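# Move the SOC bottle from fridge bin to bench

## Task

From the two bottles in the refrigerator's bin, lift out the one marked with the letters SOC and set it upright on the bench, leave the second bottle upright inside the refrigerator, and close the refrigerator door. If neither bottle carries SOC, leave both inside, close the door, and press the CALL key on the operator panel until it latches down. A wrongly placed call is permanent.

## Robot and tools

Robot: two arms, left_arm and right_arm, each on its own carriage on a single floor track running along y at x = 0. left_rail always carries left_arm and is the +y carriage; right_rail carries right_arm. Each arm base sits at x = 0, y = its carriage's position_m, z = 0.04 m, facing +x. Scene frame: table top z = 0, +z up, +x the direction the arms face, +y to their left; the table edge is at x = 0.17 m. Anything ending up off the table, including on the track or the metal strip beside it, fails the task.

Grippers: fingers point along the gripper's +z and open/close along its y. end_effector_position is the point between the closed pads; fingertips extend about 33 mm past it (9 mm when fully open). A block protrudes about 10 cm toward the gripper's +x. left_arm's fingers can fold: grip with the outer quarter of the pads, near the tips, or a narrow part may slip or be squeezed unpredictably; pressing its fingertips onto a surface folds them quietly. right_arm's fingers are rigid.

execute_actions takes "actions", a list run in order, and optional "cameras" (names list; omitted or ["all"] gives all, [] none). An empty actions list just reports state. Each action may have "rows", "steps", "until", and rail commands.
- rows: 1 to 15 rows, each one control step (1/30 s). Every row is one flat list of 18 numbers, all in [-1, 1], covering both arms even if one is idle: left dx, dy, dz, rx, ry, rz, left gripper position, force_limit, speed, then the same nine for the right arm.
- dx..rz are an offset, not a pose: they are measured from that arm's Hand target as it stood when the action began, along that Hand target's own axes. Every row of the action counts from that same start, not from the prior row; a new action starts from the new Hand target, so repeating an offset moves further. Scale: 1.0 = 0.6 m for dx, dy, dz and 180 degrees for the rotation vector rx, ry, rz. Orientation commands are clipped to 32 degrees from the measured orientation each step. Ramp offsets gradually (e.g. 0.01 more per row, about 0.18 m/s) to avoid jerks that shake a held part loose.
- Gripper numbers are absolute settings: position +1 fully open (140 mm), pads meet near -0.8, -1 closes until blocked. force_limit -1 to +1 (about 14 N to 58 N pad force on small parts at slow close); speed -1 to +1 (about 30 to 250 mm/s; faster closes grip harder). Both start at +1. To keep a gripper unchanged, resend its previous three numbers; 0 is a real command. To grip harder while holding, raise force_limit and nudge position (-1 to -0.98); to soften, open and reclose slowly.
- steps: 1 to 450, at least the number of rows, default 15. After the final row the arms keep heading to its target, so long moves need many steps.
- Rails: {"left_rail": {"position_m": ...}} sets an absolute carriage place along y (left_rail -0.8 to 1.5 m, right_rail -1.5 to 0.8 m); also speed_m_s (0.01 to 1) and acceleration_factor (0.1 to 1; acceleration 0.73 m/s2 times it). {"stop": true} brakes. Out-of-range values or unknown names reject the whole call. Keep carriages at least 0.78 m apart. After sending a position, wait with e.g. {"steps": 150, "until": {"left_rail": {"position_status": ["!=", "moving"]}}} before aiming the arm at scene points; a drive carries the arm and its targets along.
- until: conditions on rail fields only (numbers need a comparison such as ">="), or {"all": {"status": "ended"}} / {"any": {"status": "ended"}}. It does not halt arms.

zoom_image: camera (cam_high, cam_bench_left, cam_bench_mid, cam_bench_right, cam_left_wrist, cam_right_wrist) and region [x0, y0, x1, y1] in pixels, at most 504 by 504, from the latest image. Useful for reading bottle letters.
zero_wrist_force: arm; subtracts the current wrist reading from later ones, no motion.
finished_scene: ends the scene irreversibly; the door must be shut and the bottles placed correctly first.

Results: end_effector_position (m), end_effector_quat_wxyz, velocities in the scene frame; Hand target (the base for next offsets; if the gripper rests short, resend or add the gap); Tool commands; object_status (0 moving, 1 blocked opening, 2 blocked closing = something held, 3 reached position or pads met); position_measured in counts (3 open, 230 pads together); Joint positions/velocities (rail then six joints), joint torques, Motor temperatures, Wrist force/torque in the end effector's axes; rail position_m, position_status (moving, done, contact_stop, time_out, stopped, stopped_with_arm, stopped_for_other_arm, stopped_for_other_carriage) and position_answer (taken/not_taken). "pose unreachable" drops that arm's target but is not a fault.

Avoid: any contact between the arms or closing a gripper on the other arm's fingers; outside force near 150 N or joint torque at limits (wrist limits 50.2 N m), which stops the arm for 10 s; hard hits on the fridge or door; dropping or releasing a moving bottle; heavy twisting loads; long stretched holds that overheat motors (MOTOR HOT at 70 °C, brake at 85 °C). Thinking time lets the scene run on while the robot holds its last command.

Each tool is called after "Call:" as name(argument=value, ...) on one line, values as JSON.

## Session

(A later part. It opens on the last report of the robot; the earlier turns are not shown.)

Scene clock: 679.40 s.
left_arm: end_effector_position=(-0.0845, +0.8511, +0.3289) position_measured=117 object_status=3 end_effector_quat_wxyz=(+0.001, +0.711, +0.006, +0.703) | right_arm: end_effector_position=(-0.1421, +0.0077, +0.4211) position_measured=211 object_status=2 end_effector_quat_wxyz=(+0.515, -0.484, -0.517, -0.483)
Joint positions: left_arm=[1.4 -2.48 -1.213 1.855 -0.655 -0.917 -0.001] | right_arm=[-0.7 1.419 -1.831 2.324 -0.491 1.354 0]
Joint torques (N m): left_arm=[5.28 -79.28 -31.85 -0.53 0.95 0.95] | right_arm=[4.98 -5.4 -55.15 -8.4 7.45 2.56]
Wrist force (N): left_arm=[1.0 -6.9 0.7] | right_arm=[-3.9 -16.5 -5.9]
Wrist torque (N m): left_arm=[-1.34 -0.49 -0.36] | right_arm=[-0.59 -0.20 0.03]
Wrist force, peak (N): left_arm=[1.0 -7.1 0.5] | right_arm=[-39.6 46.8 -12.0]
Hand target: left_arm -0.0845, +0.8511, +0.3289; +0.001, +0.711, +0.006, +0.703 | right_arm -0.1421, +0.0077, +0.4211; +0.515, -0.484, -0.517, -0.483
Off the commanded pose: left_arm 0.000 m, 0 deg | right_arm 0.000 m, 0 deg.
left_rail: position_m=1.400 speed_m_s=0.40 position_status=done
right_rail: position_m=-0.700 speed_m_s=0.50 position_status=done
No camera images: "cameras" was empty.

Excellent.

Call:
execute_actions(actions=[{"rows":[[0,0,0,0,0,0,0.1,0.6,-1,0,0,0.03,-0.007,0,0,-0.98,0.7,-0.5],[0,0,0,0,0,0,0.1,0.6,-1,0,-0.001,0.0638,-0.015,0,0,-0.98,0.7,-0.5]],"steps":20},{"rows":[[0,0,0,0,0,0,0.1,0.6,-1,0,0.0,0.03,-0.006,0,0,-0.98,0.7,-0.5],[0,0,0,0,0,0,0.1,0.6,-1,0,0.002,0.06,-0.012,0,0,-0.98,0.7,-0.5],[0,0,0,0,0,0,0.1,0.6,-1,0,0.0087,0.1107,-0.024,0,0,-0.98,0.7,-0.5]],"steps":30}], cameras=[])

Call:
execute_actions(actions=[{"rows":[[0,0,0,0,0,0,0.1,0.6,-1,0,0.003,0.03,-0.007,0,0,-0.98,0.7,-0.5],[0,0,0,0,0,0,0.1,0.6,-1,0,0.0075,0.061,-0.015,0,0,-0.98,0.7,-0.5],[0,0,0,0,0,0,0.1,0.6,-1,0,0.014,0.092,-0.022,0,0,-0.98,0.7,-0.5],[0,0,0,0,0,0,0.1,0.6,-1,0,0.0218,0.123,-0.03,0,0,-0.98,0.7,-0.5]],"steps":30}], cameras=[])

Call:
execute_actions(actions=[{"rows":[[0,0,0,0,0,0,0.1,0.6,-1,0,0.006,0.03,-0.007,0,0,-0.98,0.7,-0.5],[0,0,0,0,0,0,0.1,0.6,-1,0,0.012,0.06,-0.015,0,0,-0.98,0.7,-0.5],[0,0,0,0,0,0,0.1,0.6,-1,0,0.02,0.09,-0.022,0,0,-0.98,0.7,-0.5],[0,0,0,0,0,0,0.1,0.6,-1,0,0.029,0.1208,-0.0294,0,0,-0.98,0.7,-0.5]],"steps":30}], cameras=[])

Scene clock: 686.60 s.
left_arm: end_effector_position=(-0.0845, +0.8511, +0.3289) position_measured=117 object_status=3 end_effector_quat_wxyz=(+0.001, +0.711, +0.006, +0.703) | right_arm: end_effector_position=(-0.1412, +0.1123, +0.4208) position_measured=211 object_status=2 end_effector_quat_wxyz=(+0.485, -0.515, -0.486, -0.513)
Joint positions: left_arm=[1.4 -2.48 -1.213 1.855 -0.655 -0.917 -0.001] | right_arm=[-0.7 1.542 -1.61 2.145 -0.532 1.599 0]
Joint torques (N m): left_arm=[3.77 -78.34 -31.86 -0.26 0.92 1.34] | right_arm=[-9.69 -14.04 -41.09 3.36 12.37 3.11]
Wrist force (N): left_arm=[0.8 -7.0 0.8] | right_arm=[10.2 -28.6 1.3]
Wrist torque (N m): left_arm=[-1.35 -0.44 -0.36] | right_arm=[-0.28 -0.22 -0.23]
Wrist force, peak (N): left_arm=[0.6 -7.3 1.0] | right_arm=[10.2 -28.6 1.3]
Hand target: left_arm -0.0845, +0.8511, +0.3289; +0.001, +0.711, +0.006, +0.703 | right_arm -0.1412, +0.1123, +0.4208; +0.485, -0.515, -0.486, -0.513
Off the commanded pose: left_arm 0.000 m, 0 deg | right_arm 0.000 m, 0 deg.
left_rail: position_m=1.400 speed_m_s=0.40 position_status=done
right_rail: position_m=-0.700 speed_m_s=0.50 position_status=done
No camera images: "cameras" was empty.

Scene clock: 687.80 s.
left_arm: end_effector_position=(-0.0845, +0.8511, +0.3289) position_measured=117 object_status=3 end_effector_quat_wxyz=(+0.001, +0.711, +0.006, +0.703) | right_arm: end_effector_position=(-0.1239, +0.1852, +0.4206) position_measured=211 object_status=2 end_effector_quat_wxyz=(-0.460, +0.537, +0.461, +0.536)
Joint positions: left_arm=[1.4 -2.48 -1.213 1.855 -0.655 -0.917 -0.001] | right_arm=[-0.7 1.573 -1.479 2.009 -0.528 1.724 0]
Joint torques (N m): left_arm=[4.97 -79.82 -31.75 0 1.2 1.39] | right_arm=[-54.01 -23.59 -26.2 9.47 30.37 3.03]
Wrist force (N): left_arm=[0.8 -7.0 0.6] | right_arm=[18.8 -84.0 11.1]
Wrist torque (N m): left_arm=[-1.36 -0.45 -0.37] | right_arm=[-0.64 -0.14 -0.26]
Wrist force, peak (N): left_arm=[1.1 -7.2 0.8] | right_arm=[18.6 -92.1 20.8]
Hand target: left_arm -0.0845, +0.8511, +0.3289; +0.001, +0.711, +0.006, +0.703 | right_arm -0.1239, +0.1852, +0.4206; -0.460, +0.537, +0.461, +0.536
Off the commanded pose: left_arm 0.000 m, 0 deg | right_arm 0.000 m, 0 deg.
left_rail: position_m=1.400 speed_m_s=0.40 position_status=done
right_rail: position_m=-0.700 speed_m_s=0.50 position_status=done
No camera images: "cameras" was empty.

Scene clock: 689.00 s.
left_arm: end_effector_position=(-0.0845, +0.8511, +0.3289) position_measured=117 object_status=3 end_effector_quat_wxyz=(+0.001, +0.711, +0.006, +0.703) | right_arm: end_effector_position=(-0.0957, +0.2542, +0.4203) position_measured=211 object_status=2 end_effector_quat_wxyz=(-0.435, +0.558, +0.436, +0.556)
Joint positions: left_arm=[1.4 -2.48 -1.213 1.855 -0.655 -0.917 -0.001] | right_arm=[-0.7 1.577 -1.363 1.873 -0.507 1.821 0]
Joint torques (N m): left_arm=[5.21 -79.47 -31.64 0.19 0.99 1.32] | right_arm=[-18.33 -32.52 -28.01 7.24 12.84 -0.55]
Wrist force (N): left_arm=[0.6 -7.1 0.8] | right_arm=[18.6 -41.1 9.3]
Wrist torque (N m): left_arm=[-1.38 -0.40 -0.36] | right_arm=[-0.10 -0.11 -0.13]
Wrist force, peak (N): left_arm=[0.8 -7.3 0.8] | right_arm=[29.2 -145.8 33.3]
Hand target: left_arm -0.0845, +0.8511, +0.3289; +0.001, +0.711, +0.006, +0.703 | right_arm -0.0958, +0.2542, +0.4204; -0.435, +0.558, +0.436, +0.556
Off the commanded pose: left_arm 0.000 m, 0 deg | right_arm 0.000 m, 0 deg.
left_rail: position_m=1.400 speed_m_s=0.40 position_status=done
right_rail: position_m=-0.700 speed_m_s=0.50 position_status=done
No camera images: "cameras" was empty.

Call:
execute_actions(actions=[{"rows":[[0,0,0,0,0,0,0.1,0.6,-1,0,0.004,0.022,-0.006,0,0,-0.98,0.7,-0.5],[0,0,0,0,0,0,0.1,0.6,-1,0,0.01,0.0454,-0.0114,0,0,-0.98,0.7,-0.5]],"steps":12},{"rows":[[0,0,0,0,0,0,0.1,0.6,-1,0,0.006,0.022,-0.006,0,0,-0.98,0.7,-0.5],[0,0,0,0,0,0,0.1,0.6,-1,0,0.0145,0.0454,-0.0114,0,0,-0.98,0.7,-0.5]],"steps":20}], cameras=[])

Call:
execute_actions(actions=[{"rows":[[0,0,0,0,0,0,0.1,0.6,-1,0,0.007,0.022,-0.006,0,0,-0.98,0.7,-0.5],[0,0,0,0,0,0,0.1,0.6,-1,0,0.0147,0.0442,-0.0116,0,0,-0.98,0.7,-0.5]],"steps":12},{"rows":[[0,0,0,0,0,0,0.1,0.6,-1,0,0.009,0.022,-0.006,0,0,-0.98,0.7,-0.5],[0,0,0,0,0,0,0.1,0.6,-1,0,0.0177,0.0442,-0.0117,0,0,-0.98,0.7,-0.5]],"steps":20}], cameras=[])

Call:
execute_actions(actions=[{"rows":[[0,0,0,0,0,0,0.1,0.6,-1,0,0.012,0.028,-0.007,0,0,-0.98,0.7,-0.5],[0,0,0,0,0,0,0.1,0.6,-1,0,0.0245,0.0568,-0.015,0,0,-0.98,0.7,-0.5]],"steps":12},{"rows":[[0,0,0,0,0,0,0.1,0.6,-1,0,0.014,0.028,-0.007,0,0,-0.98,0.7,-0.5],[0,0,0,0,0,0,0.1,0.6,-1,0,0.0275,0.0568,-0.015,0,0,-0.98,0.7,-0.5]],"steps":20}], cameras=[])

Scene clock: 696.93 s.
left_arm: end_effector_position=(-0.0845, +0.8511, +0.3289) position_measured=117 object_status=3 end_effector_quat_wxyz=(+0.001, +0.711, +0.006, +0.703) | right_arm: end_effector_position=(-0.0675, +0.3030, +0.4202) position_measured=211 object_status=2 end_effector_quat_wxyz=(-0.414, +0.573, +0.416, +0.572)
Joint positions: left_arm=[1.4 -2.48 -1.213 1.855 -0.655 -0.917 -0.001] | right_arm=[-0.7 1.569 -1.283 1.769 -0.483 1.885 0]
Joint torques (N m): left_arm=[6.64 -83.02 -31.29 0.42 1.17 1.59] | right_arm=[-52.48 -38.54 -26.85 9.37 15.36 -2.49]
Wrist force (N): left_arm=[0.7 -6.8 0.9] | right_arm=[20.0 -37.0 11.4]
Wrist torque (N m): left_arm=[-1.31 -0.43 -0.36] | right_arm=[-0.08 -0.19 -0.20]
Wrist force, peak (N): left_arm=[1.1 -7.3 0.9] | right_arm=[20.5 -42.2 16.9]
Hand target: left_arm -0.0845, +0.8511, +0.3289; +0.001, +0.711, +0.006, +0.703 | right_arm -0.0675, +0.3030, +0.4202; -0.414, +0.573, +0.416, +0.572
Off the commanded pose: left_arm 0.000 m, 0 deg | right_arm 0.000 m, 0 deg.
left_rail: position_m=1.400 speed_m_s=0.40 position_status=done
right_rail: position_m=-0.700 speed_m_s=0.50 position_status=done
No camera images: "cameras" was empty.

Scene clock: 698.20 s.
left_arm: end_effector_position=(-0.0845, +0.8511, +0.3289) position_measured=117 object_status=3 end_effector_quat_wxyz=(+0.001, +0.711, +0.006, +0.703) | right_arm: end_effector_position=(-0.0318, +0.3468, +0.4201) position_measured=211 object_status=2 end_effector_quat_wxyz=(-0.393, +0.588, +0.395, +0.587)
Joint positions: left_arm=[1.4 -2.48 -1.213 1.855 -0.655 -0.917 -0.001] | right_arm=[-0.7 1.553 -1.21 1.668 -0.456 1.941 0]
Joint torques (N m): left_arm=[1.06 -78.66 -32.81 0.15 0.87 1.59] | right_arm=[-92.18 -49.25 -12.23 15.46 31.8 1.15]
Wrist force (N): left_arm=[0.8 -6.8 0.8] | right_arm=[22.8 -87.6 30.2]
Wrist torque (N m): left_arm=[-1.31 -0.45 -0.37] | right_arm=[-0.32 -0.21 -0.12]
Wrist force, peak (N): left_arm=[1.0 -7.2 0.8] | right_arm=[22.9 -89.9 33.8]
Hand target: left_arm -0.0845, +0.8511, +0.3289; +0.001, +0.711, +0.006, +0.703 | right_arm -0.0318, +0.3468, +0.4201; -0.393, +0.588, +0.395, +0.587
Off the commanded pose: left_arm 0.000 m, 0 deg | right_arm 0.000 m, 0 deg.
left_rail: position_m=1.400 speed_m_s=0.40 position_status=done
right_rail: position_m=-0.700 speed_m_s=0.50 position_status=done
No camera images: "cameras" was empty.

Scene clock: 699.47 s.
left_arm: end_effector_position=(-0.0845, +0.8511, +0.3289) position_measured=117 object_status=3 end_effector_quat_wxyz=(+0.001, +0.711, +0.006, +0.703) | right_arm: end_effector_position=(+0.0242, +0.3966, +0.4199) position_measured=211 object_status=2 end_effector_quat_wxyz=(-0.365, +0.606, +0.367, +0.604)
Joint positions: left_arm=[1.4 -2.48 -1.213 1.855 -0.655 -0.917 -0.001] | right_arm=[-0.7 1.52 -1.123 1.541 -0.415 2.003 0]
Joint torques (N m): left_arm=[3.34 -80.26 -30.86 -0.26 0.92 1.39] | right_arm=[-66.87 -51.41 -13.36 15.26 23.93 3]
Wrist force (N): left_arm=[0.9 -6.9 0.8] | right_arm=[25.9 -65.7 29.1]
Wrist torque (N m): left_arm=[-1.33 -0.48 -0.37] | right_arm=[-0.04 -0.11 -0.02]
Wrist force, peak (N): left_arm=[0.9 -7.1 0.9] | right_arm=[30.4 -121.7 52.7]
Hand target: left_arm -0.0845, +0.8511, +0.3289; +0.001, +0.711, +0.006, +0.703 | right_arm +0.0241, +0.3966, +0.4199; -0.365, +0.606, +0.367, +0.604
Off the commanded pose: left_arm 0.000 m, 0 deg | right_arm 0.000 m, 0 deg.
left_rail: position_m=1.400 speed_m_s=0.40 position_status=done
right_rail: position_m=-0.700 speed_m_s=0.50 position_status=done
No camera images: "cameras" was empty.

Call:
execute_actions(actions=[{"rows":[[0,0,0,0,0,0,0.1,0.6,-1,0.001,-0.004,0.001,0,0,0,-0.98,0.7,-0.5],[0,0,0,0,0,0,0.1,0.6,-1,0.002,0.009,0.028,-0.007,0,0,-0.98,0.7,-0.5],[0,0,0,0,0,0,0.1,0.6,-1,0.003,0.022,0.0555,-0.014,0,0,-0.98,0.7,-0.5]],"steps":12},{"rows":[[0,0,0,0,0,0,0.1,0.6,-1,0,0.015,0.028,-0.007,0,0,-0.98,0.7,-0.5],[0,0,0,0,0,0,0.1,0.6,-1,0,0.031,0.055,-0.014,0,0,-0.98,0.7,-0.5]],"steps":20}], cameras=[])

Call:
execute_actions(actions=[{"rows":[[0,0,0,0,0,0,0.1,0.6,-1,0,0.014,0.026,-0.0075,0,0,-0.98,0.7,-0.5],[0,0,0,0,0,0,0.1,0.6,-1,0,0.0305,0.053,-0.0153,0,0,-0.98,0.7,-0.5]],"steps":20}], cameras=[])

Call:
execute_actions(actions=[{"rows":[[0,0,0,0,0,0,0.1,0.6,-1,0,0.017,0.026,-0.0075,0,0,-0.98,0.7,-0.5],[0,0,0,0,0,0,0.1,0.6,-1,0,0.034,0.053,-0.0153,0,0,-0.98,0.7,-0.5]],"steps":20}], cameras=["cam_right_wrist"])

Scene clock: 705.40 s.
left_arm: end_effector_position=(-0.0845, +0.8511, +0.3289) position_measured=117 object_status=3 end_effector_quat_wxyz=(+0.001, +0.711, +0.006, +0.703) | right_arm: end_effector_position=(+0.0840, +0.4392, +0.4215) position_measured=211 object_status=2 end_effector_quat_wxyz=(-0.338, +0.621, +0.340, +0.620)
Joint positions: left_arm=[1.4 -2.48 -1.213 1.855 -0.655 -0.917 -0.001] | right_arm=[-0.7 1.483 -1.043 1.415 -0.369 2.054 0]
Joint torques (N m): left_arm=[1.19 -78.15 -31.53 0.06 0.62 1.51] | right_arm=[-38.68 -81.98 -44.79 3.19 11.59 2.81]
Wrist force (N): left_arm=[0.6 -7.0 0.8] | right_arm=[-0.2 -26.4 15.6]
Wrist torque (N m): left_arm=[-1.36 -0.41 -0.37] | right_arm=[0.35 -0.40 0.04]
Wrist force, peak (N): left_arm=[0.8 -7.3 0.8] | right_arm=[26.5 -66.2 29.1]
Hand target: left_arm -0.0845, +0.8511, +0.3289; +0.001, +0.711, +0.006, +0.703 | right_arm +0.0839, +0.4392, +0.4216; -0.338, +0.621, +0.340, +0.620
Off the commanded pose: left_arm 0.000 m, 0 deg | right_arm 0.000 m, 0 deg.
left_rail: position_m=1.400 speed_m_s=0.40 position_status=done
right_rail: position_m=-0.700 speed_m_s=0.50 position_status=done
No camera images: "cameras" was empty.

Scene clock: 706.27 s.
left_arm: end_effector_position=(-0.0845, +0.8511, +0.3289) position_measured=117 object_status=3 end_effector_quat_wxyz=(+0.001, +0.711, +0.006, +0.703) | right_arm: end_effector_position=(+0.1166, +0.4560, +0.4215) position_measured=211 object_status=2 end_effector_quat_wxyz=(-0.323, +0.629, +0.325, +0.628)
Joint positions: left_arm=[1.4 -2.48 -1.213 1.855 -0.655 -0.917 -0.001] | right_arm=[-0.7 1.464 -1.005 1.355 -0.347 2.083 0]
Joint torques (N m): left_arm=[4.67 -80.86 -31.63 0.88 0.65 1.23] | right_arm=[-35.38 -83.75 -42.81 4.36 11.52 -2.56]
Wrist force (N): left_arm=[1.0 -7.0 0.9] | right_arm=[2.3 -26.6 16.2]
Wrist torque (N m): left_arm=[-1.37 -0.49 -0.36] | right_arm=[0.25 -0.33 0.06]
Wrist force, peak (N): left_arm=[0.8 -7.1 0.8] | right_arm=[6.5 -64.2 43.0]
Hand target: left_arm -0.0845, +0.8511, +0.3289; +0.001, +0.711, +0.006, +0.703 | right_arm +0.1165, +0.4560, +0.4215; -0.323, +0.629, +0.325, +0.628
Off the commanded pose: left_arm 0.000 m, 0 deg | right_arm 0.000 m, 0 deg.
left_rail: position_m=1.400 speed_m_s=0.40 position_status=done
right_rail: position_m=-0.700 speed_m_s=0.50 position_status=done
No camera images: "cameras" was empty.

Scene clock: 707.13 s.
left_arm: end_effector_position=(-0.0845, +0.8511, +0.3289) position_measured=117 object_status=3 end_effector_quat_wxyz=(+0.001, +0.711, +0.006, +0.703) | right_arm: end_effector_position=(+0.1516, +0.4701, +0.4215) position_measured=211 object_status=2 end_effector_quat_wxyz=(-0.308, +0.637, +0.310, +0.636)
Joint positions: left_arm=[1.4 -2.48 -1.213 1.855 -0.655 -0.917 -0.001] | right_arm=[-0.7 1.442 -0.969 1.297 -0.324 2.11 0]
Joint torques (N m): left_arm=[5.07 -80.63 -31.65 0.55 0.57 1.68] | right_arm=[-48.19 -88.38 -37.19 7.46 16.92 2.89]
Wrist force (N): left_arm=[0.8 -6.8 0.7] | right_arm=[4.8 -42.2 27.5]
Wrist torque (N m): left_arm=[-1.30 -0.44 -0.36] | right_arm=[0.16 -0.41 0.05]
Wrist force, peak (N): left_arm=[0.8 -7.2 0.8] | right_arm=[7.8 -71.4 50.7]
Hand target: left_arm -0.0845, +0.8511, +0.3289; +0.001, +0.711, +0.006, +0.703 | right_arm +0.1516, +0.4701, +0.4215; -0.308, +0.637, +0.310, +0.636
Off the commanded pose: left_arm 0.000 m, 0 deg | right_arm 0.000 m, 0 deg.
left_rail: position_m=1.400 speed_m_s=0.40 position_status=done
right_rail: position_m=-0.700 speed_m_s=0.50 position_status=done
camera_calibration:
cam_right_wrist: T_world_to_cam=[[0.765327, -0.643572, 0.00946656, 0.190989], [-0.207638, -0.260788, -0.942802, 0.556529], [0.60923, 0.719586, -0.333218, -0.104747], [0, 0, 0, 1]] pos_world=[0.0332025, 0.343426, 0.487985]
Images, in order (width x height): cam_right_wrist 672x504.

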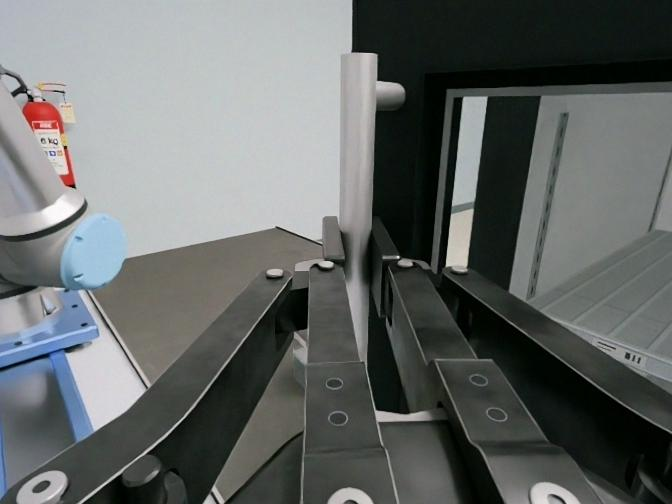

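Call:
execute_actions(actions=[{"rows":[[0,0,0,0,0,0,0.1,0.6,-1,0,0.017,0.026,-0.0075,0,0,-0.98,0.7,-0.5],[0,0,0,0,0,0,0.1,0.6,-1,0,0.037,0.0516,-0.0153,0,0,-0.98,0.7,-0.5]],"steps":20}], cameras=[])

Call:
execute_actions(actions=[{"rows":[[0,0,0,0,0,0,0.1,0.6,-1,0,0.019,0.025,-0.0075,0,0,-0.98,0.7,-0.5],[0,0,0,0,0,0,0.1,0.6,-1,0,0.038,0.0475,-0.015,0,0,-0.98,0.7,-0.5]],"steps":30}], cameras=[])

Scene clock: 710.83 s.
left_arm: end_effector_position=(-0.0845, +0.8511, +0.3289) position_measured=117 object_status=3 end_effector_quat_wxyz=(+0.001, +0.711, +0.006, +0.703) | right_arm: end_effector_position=(+0.1882, +0.4807, +0.4214) position_measured=211 object_status=2 end_effector_quat_wxyz=(-0.292, +0.644, +0.294, +0.643)
Joint positions: left_arm=[1.4 -2.48 -1.213 1.855 -0.655 -0.917 -0.001] | right_arm=[-0.7 1.419 -0.937 1.243 -0.303 2.134 0]
Joint torques (N m): left_arm=[5.03 -77.75 -32.26 0.38 1.18 1.31] | right_arm=[-61.43 -97.76 -28.57 11.66 26.48 -2.65]
Wrist force (N): left_arm=[0.8 -7.1 0.9] | right_arm=[4.7 -70.5 46.9]
Wrist torque (N m): left_arm=[-1.37 -0.45 -0.36] | right_arm=[-0.15 -0.35 0.08]
Wrist force, peak (N): left_arm=[0.9 -7.3 0.6] | right_arm=[5.3 -82.6 62.2]
Hand target: left_arm -0.0845, +0.8511, +0.3289; +0.001, +0.711, +0.006, +0.703 | right_arm +0.1882, +0.4807, +0.4214; -0.292, +0.644, +0.294, +0.643
Off the commanded pose: left_arm 0.000 m, 0 deg | right_arm 0.000 m, 0 deg.
left_rail: position_m=1.400 speed_m_s=0.40 position_status=done
right_rail: position_m=-0.700 speed_m_s=0.50 position_status=done
No camera images: "cameras" was empty.

Scene clock: 712.03 s.
left_arm: end_effector_position=(-0.0845, +0.8511, +0.3289) position_measured=117 object_status=3 end_effector_quat_wxyz=(+0.001, +0.711, +0.006, +0.703) | right_arm: end_effector_position=(+0.2241, +0.4872, +0.4214) position_measured=211 object_status=2 end_effector_quat_wxyz=(-0.277, +0.651, +0.279, +0.650)
Joint positions: left_arm=[1.4 -2.48 -1.213 1.855 -0.655 -0.917 -0.001] | right_arm=[-0.7 1.396 -0.908 1.195 -0.284 2.159 0]
Joint torques (N m): left_arm=[3.49 -78.15 -31.43 0.37 0.76 1.51] | right_arm=[-32.16 -91.74 -35.86 6.8 12.11 2.98]
Wrist force (N): left_arm=[0.8 -7.2 0.9] | right_arm=[6.8 -39.4 30.2]
Wrist torque (N m): left_arm=[-1.39 -0.46 -0.37] | right_arm=[0.22 -0.43 0.15]
Wrist force, peak (N): left_arm=[0.8 -7.2 0.9] | right_arm=[8.5 -104.1 57.2]
Hand target: left_arm -0.0845, +0.8511, +0.3289; +0.001, +0.711, +0.006, +0.703 | right_arm +0.2241, +0.4873, +0.4214; -0.277, +0.651, +0.279, +0.650
Off the commanded pose: left_arm 0.000 m, 0 deg | right_arm 0.000 m, 0 deg.
left_rail: position_m=1.400 speed_m_s=0.40 position_status=done
right_rail: position_m=-0.700 speed_m_s=0.50 position_status=done
No camera images: "cameras" was empty.

Call:
execute_actions(actions=[{"rows":[[0,0,0,0,0,0,0.1,0.6,-1,0,0.006,0.01,-0.002,0,0,-0.98,0.7,-0.5],[0,0,0,0,0,0,0.1,0.6,-1,0,0.013,0.018,-0.004,0,0,-0.98,0.7,-0.5]],"steps":20},{"rows":[[0,0,0,0,0,0,0.1,0.6,-1,0,0.003,0.004,-0.001,0,0,-0.98,0.7,-0.5],[0,0,0,0,0,0,0.1,0.6,-1,0,0.007,0.0085,-0.002,0,0,-0.98,0.7,-0.5]],"steps":20}], cameras=["cam_right_wrist","cam_left_wrist"])

Scene clock: 716.30 s.
left_arm: end_effector_position=(-0.0845, +0.8511, +0.3289) position_measured=117 object_status=3 end_effector_quat_wxyz=(+0.001, +0.711, +0.006, +0.703) | right_arm: end_effector_position=(+0.2437, +0.4904, +0.4214) position_measured=211 object_status=2 end_effector_quat_wxyz=(-0.271, +0.653, +0.273, +0.652)
Joint positions: left_arm=[1.4 -2.48 -1.213 1.855 -0.655 -0.917 -0.001] | right_arm=[-0.7 1.382 -0.895 1.173 -0.275 2.163 0]
Joint torques (N m): left_arm=[-0.04 -79.62 -30.87 1.13 0.81 1.33] | right_arm=[-39.22 -92.9 -36.29 8.22 16.26 -2.96]
Wrist force (N): left_arm=[0.8 -6.7 0.9] | right_arm=[5.3 -39.0 32.6]
Wrist torque (N m): left_arm=[-1.29 -0.45 -0.37] | right_arm=[0.16 -0.36 0.14]
Wrist force, peak (N): left_arm=[1.0 -7.3 1.0] | right_arm=[5.9 -39.3 32.2]
Hand target: left_arm -0.0845, +0.8511, +0.3289; +0.001, +0.711, +0.006, +0.703 | right_arm +0.2438, +0.4904, +0.4214; -0.271, +0.653, +0.273, +0.652
Off the commanded pose: left_arm 0.000 m, 0 deg | right_arm 0.000 m, 0 deg.
left_rail: position_m=1.400 speed_m_s=0.40 position_status=done
right_rail: position_m=-0.700 speed_m_s=0.50 position_status=done
camera_calibration:
cam_left_wrist: T_world_to_cam=[[-0.0316747, -0.995077, -0.0939102, 0.877475], [-0.303959, 0.0990973, -0.947517, 0.201568], [0.952159, -0.00146754, -0.305601, 0.367554], [0, 0, 0, 1]] pos_world=[-0.260908, 0.853719, 0.385718]
cam_right_wrist: T_world_to_cam=[[0.687216, -0.726389, 0.00967362, 0.19321], [-0.235647, -0.235496, -0.942874, 0.575343], [0.687172, 0.645678, -0.333008, -0.158318], [0, 0, 0, 1]] pos_world=[0.111593, 0.378059, 0.487886]
Images, in order (width x height): cam_left_wrist 672x504, cam_right_wrist 672x504.

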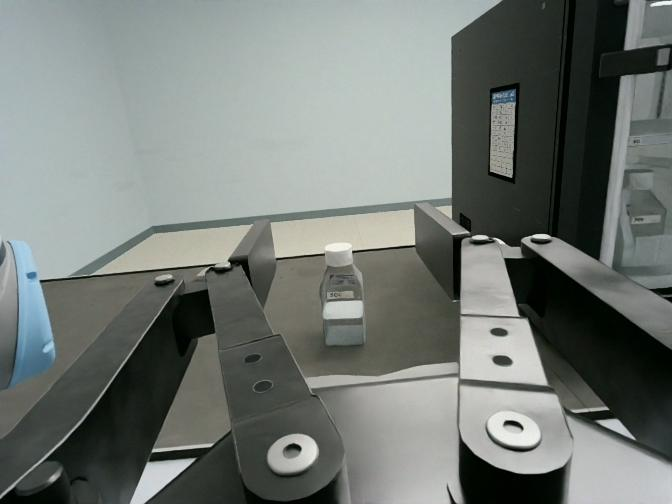

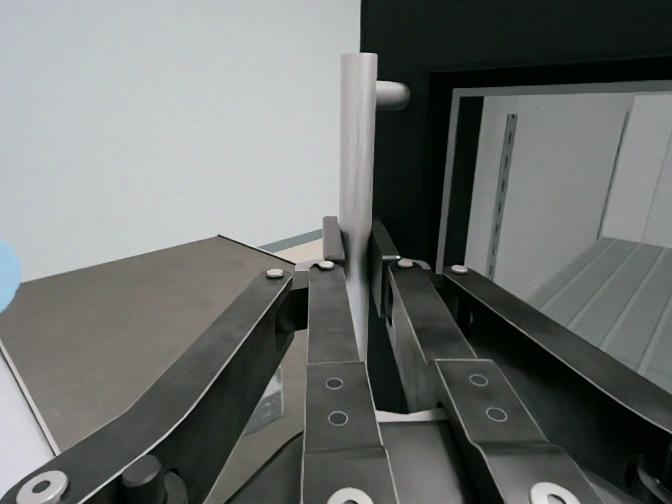

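Call:
execute_actions(actions=[{"rows":[[0,0,0,0,0,0,0.1,0.6,-1,0,0.0005,0.004,0,0,0,-0.98,0.7,-0.5]],"steps":20}], cameras=[])

Scene clock: 719.47 s.
left_arm: end_effector_position=(-0.0845, +0.8511, +0.3289) position_measured=117 object_status=3 end_effector_quat_wxyz=(+0.001, +0.711, +0.006, +0.703) | right_arm: end_effector_position=(+0.2457, +0.4918, +0.4214) position_measured=211 object_status=2 end_effector_quat_wxyz=(-0.271, +0.653, +0.273, +0.652)
Joint positions: left_arm=[1.4 -2.48 -1.213 1.855 -0.655 -0.917 -0.001] | right_arm=[-0.7 1.38 -0.893 1.169 -0.273 2.161 0]
Joint torques (N m): left_arm=[1.54 -77.67 -31.79 1.16 0.71 1.08] | right_arm=[-5.37 -78.07 -46.05 1.62 -2.62 -3.12]
Wrist force (N): left_arm=[0.9 -7.0 0.9] | right_arm=[8.9 6.6 -0.6]
Wrist torque (N m): left_arm=[-1.35 -0.46 -0.36] | right_arm=[0.42 -0.34 0.13]
Wrist force, peak (N): left_arm=[0.9 -7.4 0.9] | right_arm=[5.6 -40.5 33.5]
Hand target: left_arm -0.0845, +0.8511, +0.3289; +0.001, +0.711, +0.006, +0.703 | right_arm +0.2457, +0.4919, +0.4214; -0.271, +0.653, +0.273, +0.652
Off the commanded pose: left_arm 0.000 m, 0 deg | right_arm 0.000 m, 0 deg.
left_rail: position_m=1.400 speed_m_s=0.40 position_status=done
right_rail: position_m=-0.700 speed_m_s=0.50 position_status=done
No camera images: "cameras" was empty.

Call:
execute_actions(actions=[{"rows":[[0,0,0,0,0,0,0.1,0.6,-1,0,0.002,0.002,0,0,0,-0.98,0.7,-0.5]],"steps":20}], cameras=[])

Scene clock: 721.57 s.
left_arm: end_effector_position=(-0.0845, +0.8511, +0.3289) position_measured=117 object_status=3 end_effector_quat_wxyz=(+0.001, +0.711, +0.006, +0.703) | right_arm: end_effector_position=(+0.2473, +0.4919, +0.4214) position_measured=211 object_status=2 end_effector_quat_wxyz=(-0.271, +0.653, +0.273, +0.652)
Joint positions: left_arm=[1.4 -2.48 -1.213 1.855 -0.655 -0.917 -0.001] | right_arm=[-0.7 1.378 -0.893 1.169 -0.273 2.16 0]
Joint torques (N m): left_arm=[3.07 -79.85 -31.16 0.97 0.43 1.57] | right_arm=[-19.47 -79.41 -44.92 -0.94 -1 -2.94]
Wrist force (N): left_arm=[0.8 -6.9 0.6] | right_arm=[8.6 0.4 4.6]
Wrist torque (N m): left_arm=[-1.33 -0.46 -0.36] | right_arm=[0.45 -0.38 0.12]
Wrist force, peak (N): left_arm=[0.9 -7.2 0.8] | right_arm=[9.9 8.4 -1.9]
Hand target: left_arm -0.0845, +0.8511, +0.3289; +0.001, +0.711, +0.006, +0.703 | right_arm +0.2474, +0.4919, +0.4214; -0.271, +0.653, +0.273, +0.652
Off the commanded pose: left_arm 0.000 m, 0 deg | right_arm 0.000 m, 0 deg.
left_rail: position_m=1.400 speed_m_s=0.40 position_status=done
right_rail: position_m=-0.700 speed_m_s=0.50 position_status=done
No camera images: "cameras" was empty.

Call:
execute_actions(actions=[{"rows":[[0,0,0,0,0,0,0.1,0.6,-1,0,0.0035,0.0035,0,0,0,-0.98,0.7,-0.5]],"steps":20}], cameras=[])

Call:
execute_actions(actions=[{"rows":[[0,0,0,0,0,0,0.1,0.6,-1,0,0.003,0.003,0,0,0,-0.98,0.7,-0.5]],"steps":20}], cameras=["cam_left_wrist","cam_right_wrist"])

Call:
zoom_image(camera="cam_left_wrist", region=[440, 0, 672, 300])

Scene clock: 724.13 s.
left_arm: end_effector_position=(-0.0845, +0.8511, +0.3289) position_measured=117 object_status=3 end_effector_quat_wxyz=(+0.001, +0.711, +0.006, +0.703) | right_arm: end_effector_position=(+0.2503, +0.4919, +0.4214) position_measured=211 object_status=2 end_effector_quat_wxyz=(-0.271, +0.653, +0.273, +0.652)
Joint positions: left_arm=[1.4 -2.48 -1.213 1.855 -0.655 -0.917 -0.001] | right_arm=[-0.7 1.375 -0.893 1.169 -0.273 2.156 0]
Joint torques (N m): left_arm=[1.49 -82.31 -32.17 0.61 0.48 1.09] | right_arm=[-16.44 -87.6 -40.58 5.39 1.89 -3.43]
Wrist force (N): left_arm=[0.9 -6.7 0.6] | right_arm=[6.0 -11.1 26.0]
Wrist torque (N m): left_arm=[-1.28 -0.47 -0.36] | right_arm=[0.42 -0.42 0.12]
Wrist force, peak (N): left_arm=[1.0 -7.2 0.9] | right_arm=[6.1 -11.2 26.0]
Hand target: left_arm -0.0845, +0.8511, +0.3289; +0.001, +0.711, +0.006, +0.703 | right_arm +0.2503, +0.4919, +0.4214; -0.271, +0.653, +0.273, +0.652
Off the commanded pose: left_arm 0.000 m, 0 deg | right_arm 0.000 m, 0 deg.
left_rail: position_m=1.400 speed_m_s=0.40 position_status=done
right_rail: position_m=-0.700 speed_m_s=0.50 position_status=done
No camera images: "cameras" was empty.

Scene clock: 725.00 s.
left_arm: end_effector_position=(-0.0845, +0.8511, +0.3289) position_measured=117 object_status=3 end_effector_quat_wxyz=(+0.001, +0.711, +0.006, +0.703) | right_arm: end_effector_position=(+0.2529, +0.4919, +0.4214) position_measured=211 object_status=2 end_effector_quat_wxyz=(-0.271, +0.653, +0.273, +0.652)
Joint positions: left_arm=[1.4 -2.48 -1.213 1.855 -0.655 -0.917 -0.001] | right_arm=[-0.7 1.373 -0.892 1.168 -0.273 2.154 0]
Joint torques (N m): left_arm=[2.23 -79.56 -31.9 0.65 0.75 1.31] | right_arm=[-22.05 -93.48 -38.04 6.23 5.17 -3.6]
Wrist force (N): left_arm=[0.9 -6.9 0.8] | right_arm=[5.6 -20.2 31.2]
Wrist torque (N m): left_arm=[-1.33 -0.49 -0.36] | right_arm=[0.36 -0.47 0.11]
Wrist force, peak (N): left_arm=[1.0 -7.2 0.8] | right_arm=[6.2 -20.3 31.5]
Hand target: left_arm -0.0845, +0.8511, +0.3289; +0.001, +0.711, +0.006, +0.703 | right_arm +0.2529, +0.4919, +0.4214; -0.271, +0.653, +0.273, +0.652
Off the commanded pose: left_arm 0.000 m, 0 deg | right_arm 0.000 m, 0 deg.
left_rail: position_m=1.400 speed_m_s=0.40 position_status=done
right_rail: position_m=-0.700 speed_m_s=0.50 position_status=done
camera_calibration:
cam_left_wrist: T_world_to_cam=[[-0.0316747, -0.995077, -0.0939102, 0.877475], [-0.303959, 0.0990973, -0.947517, 0.201568], [0.952159, -0.00146754, -0.305601, 0.367554], [0, 0, 0, 1]] pos_world=[-0.260908, 0.853719, 0.385718]
cam_right_wrist: T_world_to_cam=[[0.687216, -0.726389, 0.00967362, 0.187977], [-0.235647, -0.235496, -0.942874, 0.577864], [0.687172, 0.645678, -0.333008, -0.165608], [0, 0, 0, 1]] pos_world=[0.120793, 0.379559, 0.487886]
Images, in order (width x height): cam_left_wrist 672x504, cam_right_wrist 672x504.

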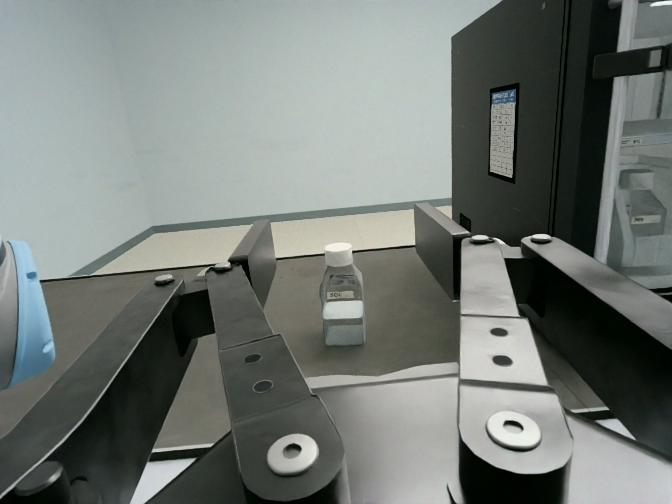

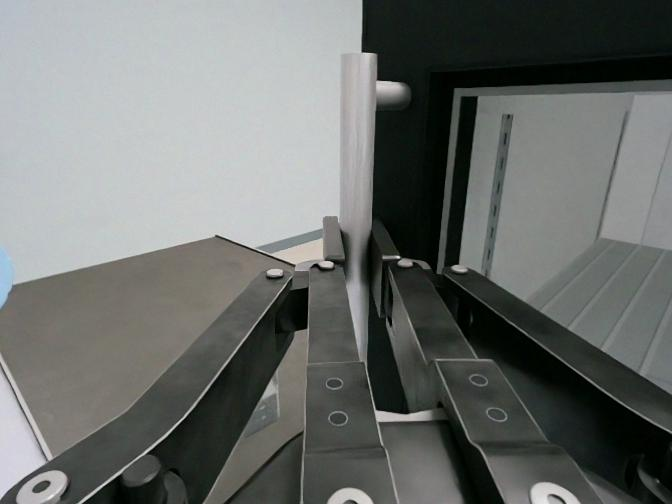

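Scaled by 1.680 from the camera's 672x504 image, which has a finer 960x720 frame.

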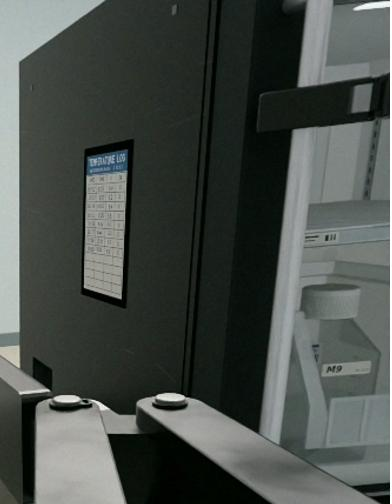

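Call:
execute_actions(actions=[{"rows":[[0,0,0,0,0,0,0.1,0.6,-1,0,0.002,0.004,0,0,0,-0.98,0.7,-0.5]],"steps":20}], cameras=["cam_left_wrist"])

Call:
zoom_image(camera="cam_left_wrist", region=[440, 0, 672, 300])

Scene clock: 727.83 s.
left_arm: end_effector_position=(-0.0845, +0.8511, +0.3289) position_measured=117 object_status=3 end_effector_quat_wxyz=(+0.001, +0.711, +0.006, +0.703) | right_arm: end_effector_position=(+0.2554, +0.4927, +0.4214) position_measured=211 object_status=2 end_effector_quat_wxyz=(-0.271, +0.653, +0.273, +0.652)
Joint positions: left_arm=[1.4 -2.48 -1.213 1.855 -0.655 -0.917 -0.001] | right_arm=[-0.7 1.37 -0.891 1.166 -0.272 2.151 0]
Joint torques (N m): left_arm=[3.98 -79.5 -31.62 1.07 0.98 0.88] | right_arm=[-54.43 -73.41 -48.55 -1.96 2.89 -3.59]
Wrist force (N): left_arm=[0.7 -7.0 0.9] | right_arm=[11.4 -10.6 -28.5]
Wrist torque (N m): left_arm=[-1.35 -0.43 -0.37] | right_arm=[0.65 -0.39 0.14]
Wrist force, peak (N): left_arm=[0.6 -7.2 0.8] | right_arm=[5.7 -20.4 32.1]
Hand target: left_arm -0.0845, +0.8511, +0.3289; +0.001, +0.711, +0.006, +0.703 | right_arm +0.2554, +0.4927, +0.4214; -0.271, +0.653, +0.273, +0.652
Off the commanded pose: left_arm 0.000 m, 0 deg | right_arm 0.000 m, 0 deg.
left_rail: position_m=1.400 speed_m_s=0.40 position_status=done
right_rail: position_m=-0.700 speed_m_s=0.50 position_status=done
camera_calibration:
cam_left_wrist: T_world_to_cam=[[-0.0316747, -0.995077, -0.0939102, 0.877475], [-0.303959, 0.0990973, -0.947517, 0.201568], [0.952159, -0.00146754, -0.305601, 0.367554], [0, 0, 0, 1]] pos_world=[-0.260908, 0.853719, 0.385718]
Images, in order (width x height): cam_left_wrist 672x504.

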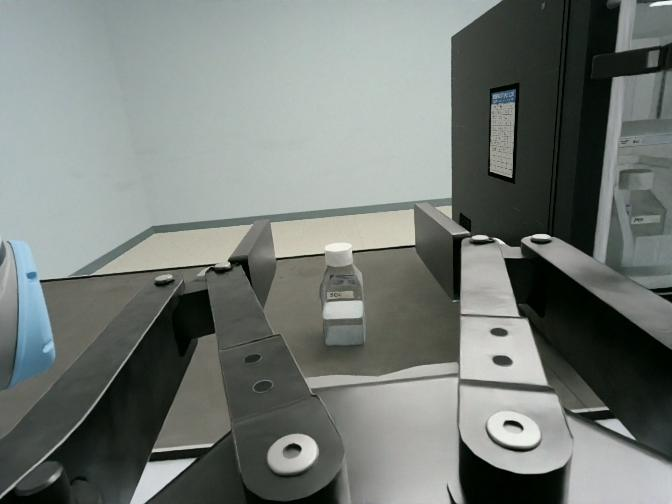

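Scaled by 1.680 from the camera's 672x504 image, which has a finer 960x720 frame.

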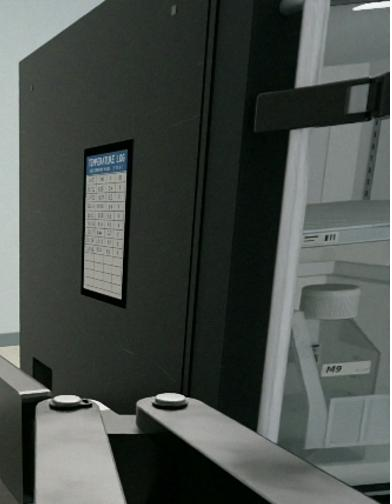

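Call:
execute_actions(actions=[{"rows":[[0,0,0,0,0,0,0.1,0.6,-1,0,0,0,0,0,0,-0.37,0.7,-1]],"steps":45},{"rows":[[0,0,0,0,0,0,0.1,0.6,-1,0,0,-0.03,0,0,0,-0.37,0.7,-1],[0,0,0,0,0,0,0.1,0.6,-1,0,0,-0.08,0,0,0,-0.37,0.7,-1]],"steps":20},{"rows":[[0,0,0,0,0,0,0.1,0.6,-1,0,0,-0.25,0,0,0,-0.37,0.7,-1]],"steps":40}], cameras=["cam_right_wrist","cam_left_wrist","cam_bench_left"])

Call:
zoom_image(camera="cam_left_wrist", region=[440, 0, 672, 300])

Call:
zoom_image(camera="cam_right_wrist", region=[320, 0, 672, 300])

Scene clock: 735.47 s.
left_arm: end_effector_position=(-0.0845, +0.8511, +0.3289) position_measured=117 object_status=3 end_effector_quat_wxyz=(+0.001, +0.711, +0.006, +0.703) | right_arm: end_effector_position=(+0.1160, +0.3522, +0.4218) position_measured=176 object_status=3 end_effector_quat_wxyz=(-0.271, +0.653, +0.273, +0.652)
Joint positions: left_arm=[1.4 -2.48 -1.213 1.855 -0.655 -0.917 -0.001] | right_arm=[-0.7 1.508 -1.103 1.508 -0.402 2.289 0]
Joint torques (N m): left_arm=[1.3 -79.63 -32.66 0.74 0.87 1.11] | right_arm=[21.22 -104.43 -36.18 -5.25 2.91 -3.5]
Wrist force (N): left_arm=[0.6 -6.8 0.7] | right_arm=[7.9 4.2 -3.4]
Wrist torque (N m): left_arm=[-1.31 -0.40 -0.36] | right_arm=[1.13 -1.62 -0.06]
Wrist force, peak (N): left_arm=[0.6 -7.3 0.7] | right_arm=[4.9 -118.3 -52.0]
Hand target: left_arm -0.0845, +0.8511, +0.3289; +0.001, +0.711, +0.006, +0.703 | right_arm +0.1160, +0.3522, +0.4218; -0.271, +0.653, +0.273, +0.652
Off the commanded pose: left_arm 0.000 m, 0 deg | right_arm 0.000 m, 0 deg.
left_rail: position_m=1.400 speed_m_s=0.40 position_status=done
right_rail: position_m=-0.700 speed_m_s=0.50 position_status=done
camera_calibration:
cam_left_wrist: T_world_to_cam=[[-0.0316747, -0.995077, -0.0939102, 0.877475], [-0.303959, 0.0990973, -0.947517, 0.201568], [0.952159, -0.00146754, -0.305601, 0.367554], [0, 0, 0, 1]] pos_world=[-0.260908, 0.853719, 0.385718]
cam_right_wrist: T_world_to_cam=[[0.687166, -0.726436, 0.00969788, 0.180501], [-0.235663, -0.235511, -0.942867, 0.513152], [0.687216, 0.64562, -0.333029, 0.018923], [0, 0, 0, 1]] pos_world=[-0.0161072, 0.239759, 0.488386]
Images, in order (width x height): cam_bench_left 672x504, cam_left_wrist 672x504, cam_right_wrist 672x504.

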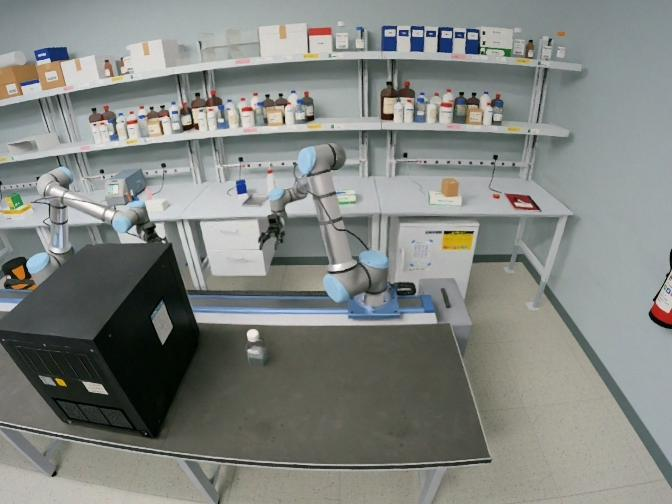

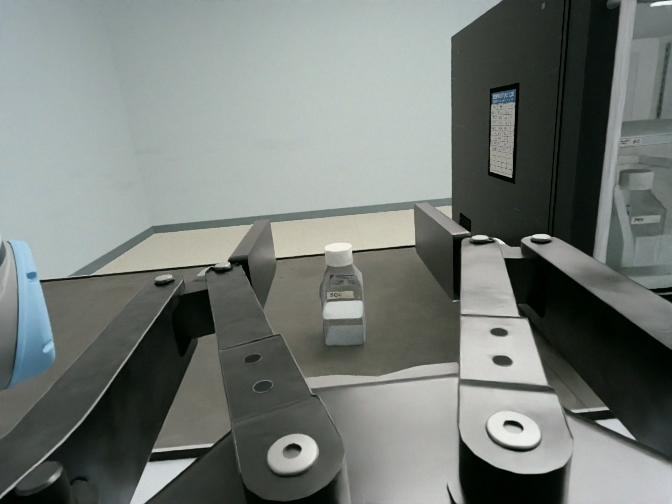

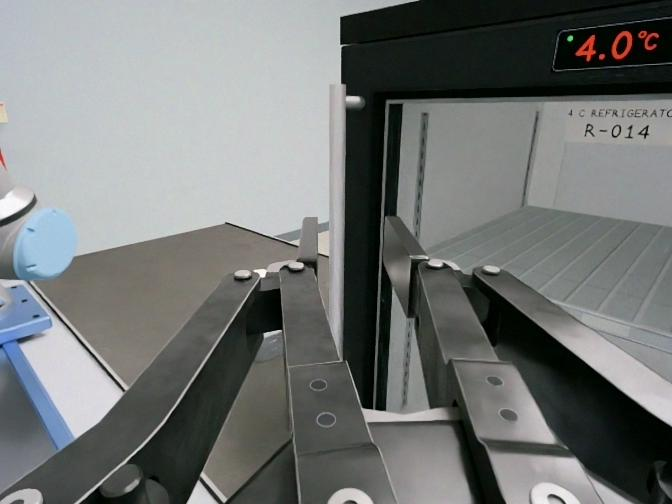

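Scaled by 1.680 from the camera's 672x504 image, which has a finer 960x720 frame.

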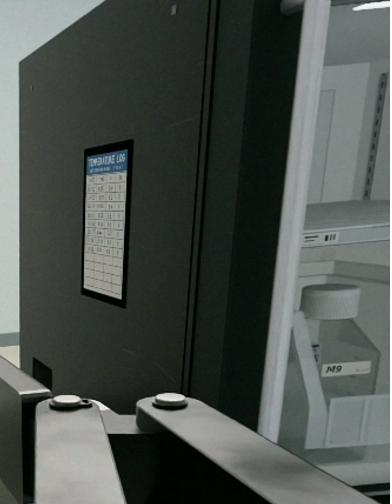

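Scaled by 1.432 from the camera's 672x504 image, which has a finer 960x720 frame.

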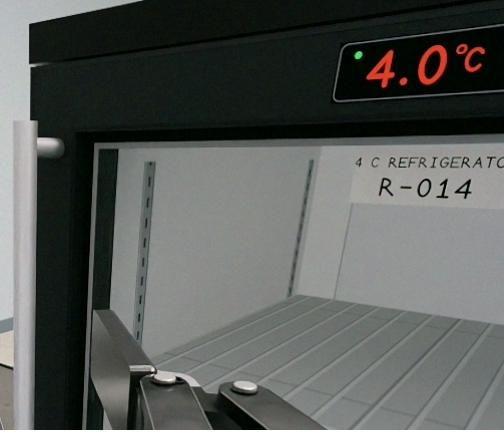

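Call:
execute_actions(actions=[{"rows":[[0,0,0,0,0,0,0.1,0.6,-1,0,0.0507,0,0,0,0,-1,-0.5,0]],"steps":40},{"rows":[[0,0,0,0,0,0,0.1,0.6,-1,0,0,0.1,0,0,0,-1,-0.5,0],[0,0,0,0,0,0,0.1,0.6,-1,0,0,0.24,0,0,0,-1,-0.5,0]],"steps":45}], cameras=["cam_right_wrist"])

Scene clock: 745.70 s.
left_arm: end_effector_position=(-0.0845, +0.8511, +0.3289) position_measured=117 object_status=3 end_effector_quat_wxyz=(+0.001, +0.711, +0.006, +0.703) | right_arm: end_effector_position=(+0.2390, +0.4330, +0.4216) position_measured=233 object_status=3 end_effector_quat_wxyz=(-0.271, +0.653, +0.273, +0.652)
Joint positions: left_arm=[1.4 -2.48 -1.213 1.855 -0.655 -0.917 -0.001] | right_arm=[-0.7 1.375 -0.991 1.332 -0.338 2.156 0]
Joint torques (N m): left_arm=[-0.59 -78.41 -33.14 1.64 0.54 1.31] | right_arm=[-18.51 -77.12 -50.43 1.13 -2.29 2.91]
Wrist force (N): left_arm=[0.6 -6.9 0.6] | right_arm=[7.9 3.7 -3.8]
Wrist torque (N m): left_arm=[-1.33 -0.39 -0.36] | right_arm=[1.03 -1.62 -0.24]
Wrist force, peak (N): left_arm=[0.7 -7.3 1.0] | right_arm=[12.0 -0.9 -27.0]
Hand target: left_arm -0.0845, +0.8511, +0.3289; +0.001, +0.711, +0.006, +0.703 | right_arm +0.2390, +0.4330, +0.4216; -0.271, +0.653, +0.273, +0.652
Off the commanded pose: left_arm 0.000 m, 0 deg | right_arm 0.000 m, 0 deg.
left_rail: position_m=1.400 speed_m_s=0.40 position_status=done
right_rail: position_m=-0.700 speed_m_s=0.50 position_status=done
camera_calibration:
cam_right_wrist: T_world_to_cam=[[0.687166, -0.726436, 0.00969788, 0.154679], [-0.235663, -0.235511, -0.942867, 0.560885], [0.687216, 0.64562, -0.333029, -0.117871], [0, 0, 0, 1]] pos_world=[0.106893, 0.320559, 0.488086]
Images, in order (width x height): cam_right_wrist 672x504.

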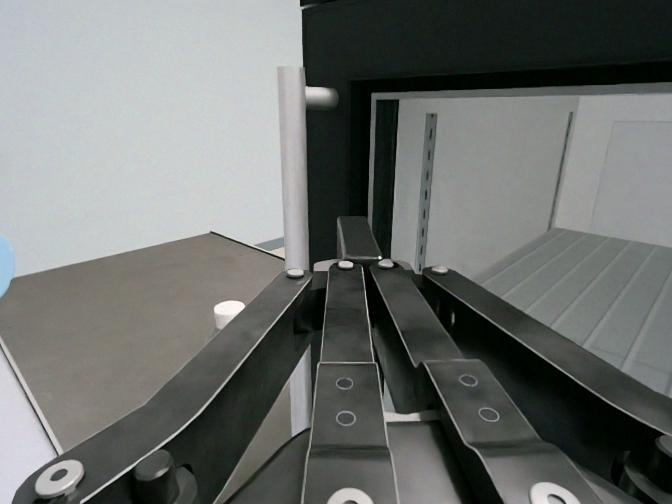

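Call:
execute_actions(actions=[{"rows":[[0,0,0,0,0,0,0.1,0.6,-1,0,-0.012,0.018,0,0,0,-1,-0.5,0],[0,0,0,0,0,0,0.1,0.6,-1,0,0.001,0.032,0,0,0,-1,-0.5,0]],"steps":30}], cameras=[])

Call:
execute_actions(actions=[{"rows":[[0,0,0,0,0,0,0.1,0.6,-1,0,0.005,0.005,0,0,0,-1,-0.5,0],[0,0,0,0,0,0,0.1,0.6,-1,0,0.009,0.009,0,0,0,-1,-0.5,0]],"steps":25}], cameras=["cam_right_wrist","cam_left_wrist"])

Call:
zoom_image(camera="cam_left_wrist", region=[440, 0, 672, 300])

Scene clock: 750.17 s.
left_arm: end_effector_position=(-0.0845, +0.8511, +0.3289) position_measured=117 object_status=3 end_effector_quat_wxyz=(+0.001, +0.711, +0.006, +0.703) | right_arm: end_effector_position=(+0.2529, +0.4462, +0.4215) position_measured=233 object_status=3 end_effector_quat_wxyz=(-0.271, +0.653, +0.273, +0.652)
Joint positions: left_arm=[1.4 -2.48 -1.213 1.855 -0.655 -0.917 -0.001] | right_arm=[-0.7 1.362 -0.969 1.297 -0.325 2.144 0]
Joint torques (N m): left_arm=[2.56 -82 -33.21 1.46 0.32 0.86] | right_arm=[-17.51 -80.3 -50.89 0.92 -2.15 -3.07]
Wrist force (N): left_arm=[0.8 -7.0 0.7] | right_arm=[8.5 4.1 -3.4]
Wrist torque (N m): left_arm=[-1.36 -0.44 -0.36] | right_arm=[1.14 -1.77 -0.26]
Wrist force, peak (N): left_arm=[0.5 -7.3 0.8] | right_arm=[9.1 5.9 -7.5]
Hand target: left_arm -0.0845, +0.8511, +0.3289; +0.001, +0.711, +0.006, +0.703 | right_arm +0.2529, +0.4462, +0.4215; -0.271, +0.653, +0.273, +0.652
Off the commanded pose: left_arm 0.000 m, 0 deg | right_arm 0.000 m, 0 deg.
left_rail: position_m=1.400 speed_m_s=0.40 position_status=done
right_rail: position_m=-0.700 speed_m_s=0.50 position_status=done
No camera images: "cameras" was empty.

Scene clock: 751.20 s.
left_arm: end_effector_position=(-0.0845, +0.8511, +0.3289) position_measured=117 object_status=3 end_effector_quat_wxyz=(+0.001, +0.711, +0.006, +0.703) | right_arm: end_effector_position=(+0.2606, +0.4463, +0.4215) position_measured=233 object_status=3 end_effector_quat_wxyz=(-0.271, +0.653, +0.273, +0.652)
Joint positions: left_arm=[1.4 -2.48 -1.213 1.855 -0.655 -0.917 -0.001] | right_arm=[-0.7 1.354 -0.969 1.296 -0.324 2.135 -0.001]
Joint torques (N m): left_arm=[-0.25 -79.41 -31.77 1.46 0.58 0.64] | right_arm=[-19.32 -80.77 -51.5 1.05 -2.35 -3.08]
Wrist force (N): left_arm=[0.8 -6.6 1.0] | right_arm=[7.9 4.1 -3.7]
Wrist torque (N m): left_arm=[-1.28 -0.44 -0.36] | right_arm=[1.13 -1.64 -0.26]
Wrist force, peak (N): left_arm=[0.8 -7.1 0.7] | right_arm=[8.5 4.3 -3.9]
Hand target: left_arm -0.0845, +0.8511, +0.3289; +0.001, +0.711, +0.006, +0.703 | right_arm +0.2606, +0.4463, +0.4215; -0.271, +0.653, +0.273, +0.652
Off the commanded pose: left_arm 0.000 m, 0 deg | right_arm 0.000 m, 0 deg.
left_rail: position_m=1.400 speed_m_s=0.40 position_status=done
right_rail: position_m=-0.700 speed_m_s=0.50 position_status=done
camera_calibration:
cam_left_wrist: T_world_to_cam=[[-0.0316747, -0.995077, -0.0939102, 0.877475], [-0.303959, 0.0990973, -0.947517, 0.201568], [0.952159, -0.00146754, -0.305601, 0.367554], [0, 0, 0, 1]] pos_world=[-0.260908, 0.853719, 0.385718]
cam_right_wrist: T_world_to_cam=[[0.687166, -0.726436, 0.00969788, 0.149499], [-0.235663, -0.235511, -0.942867, 0.569014], [0.687216, 0.64562, -0.333029, -0.141335], [0, 0, 0, 1]] pos_world=[0.128493, 0.333859, 0.487986]
Images, in order (width x height): cam_left_wrist 672x504, cam_right_wrist 672x504.

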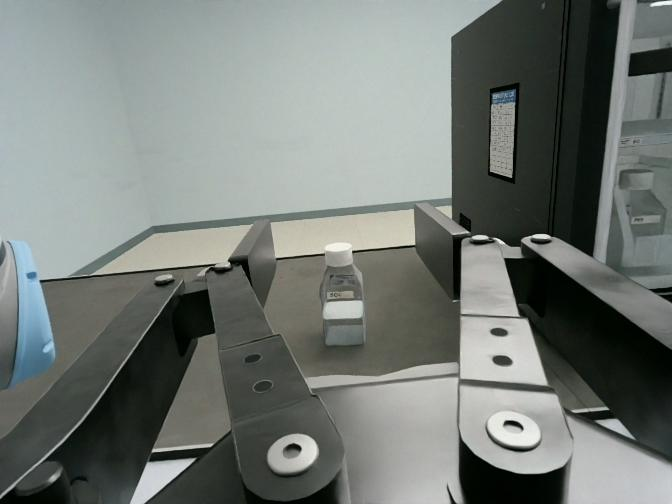

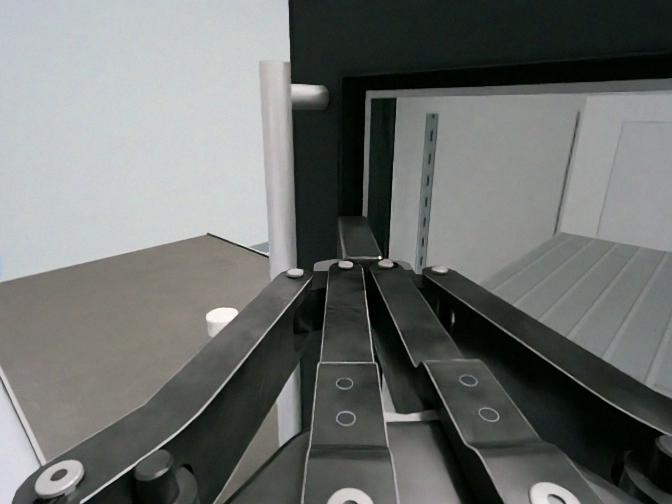

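Scaled by 1.680 from the camera's 672x504 image, which has a finer 960x720 frame.

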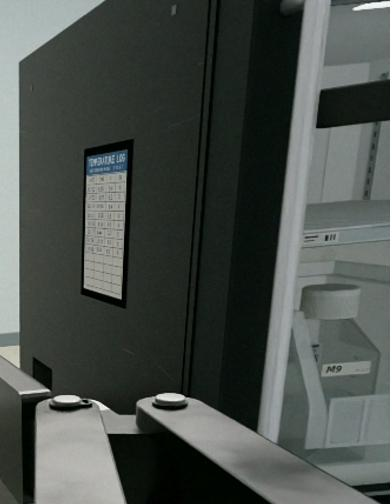

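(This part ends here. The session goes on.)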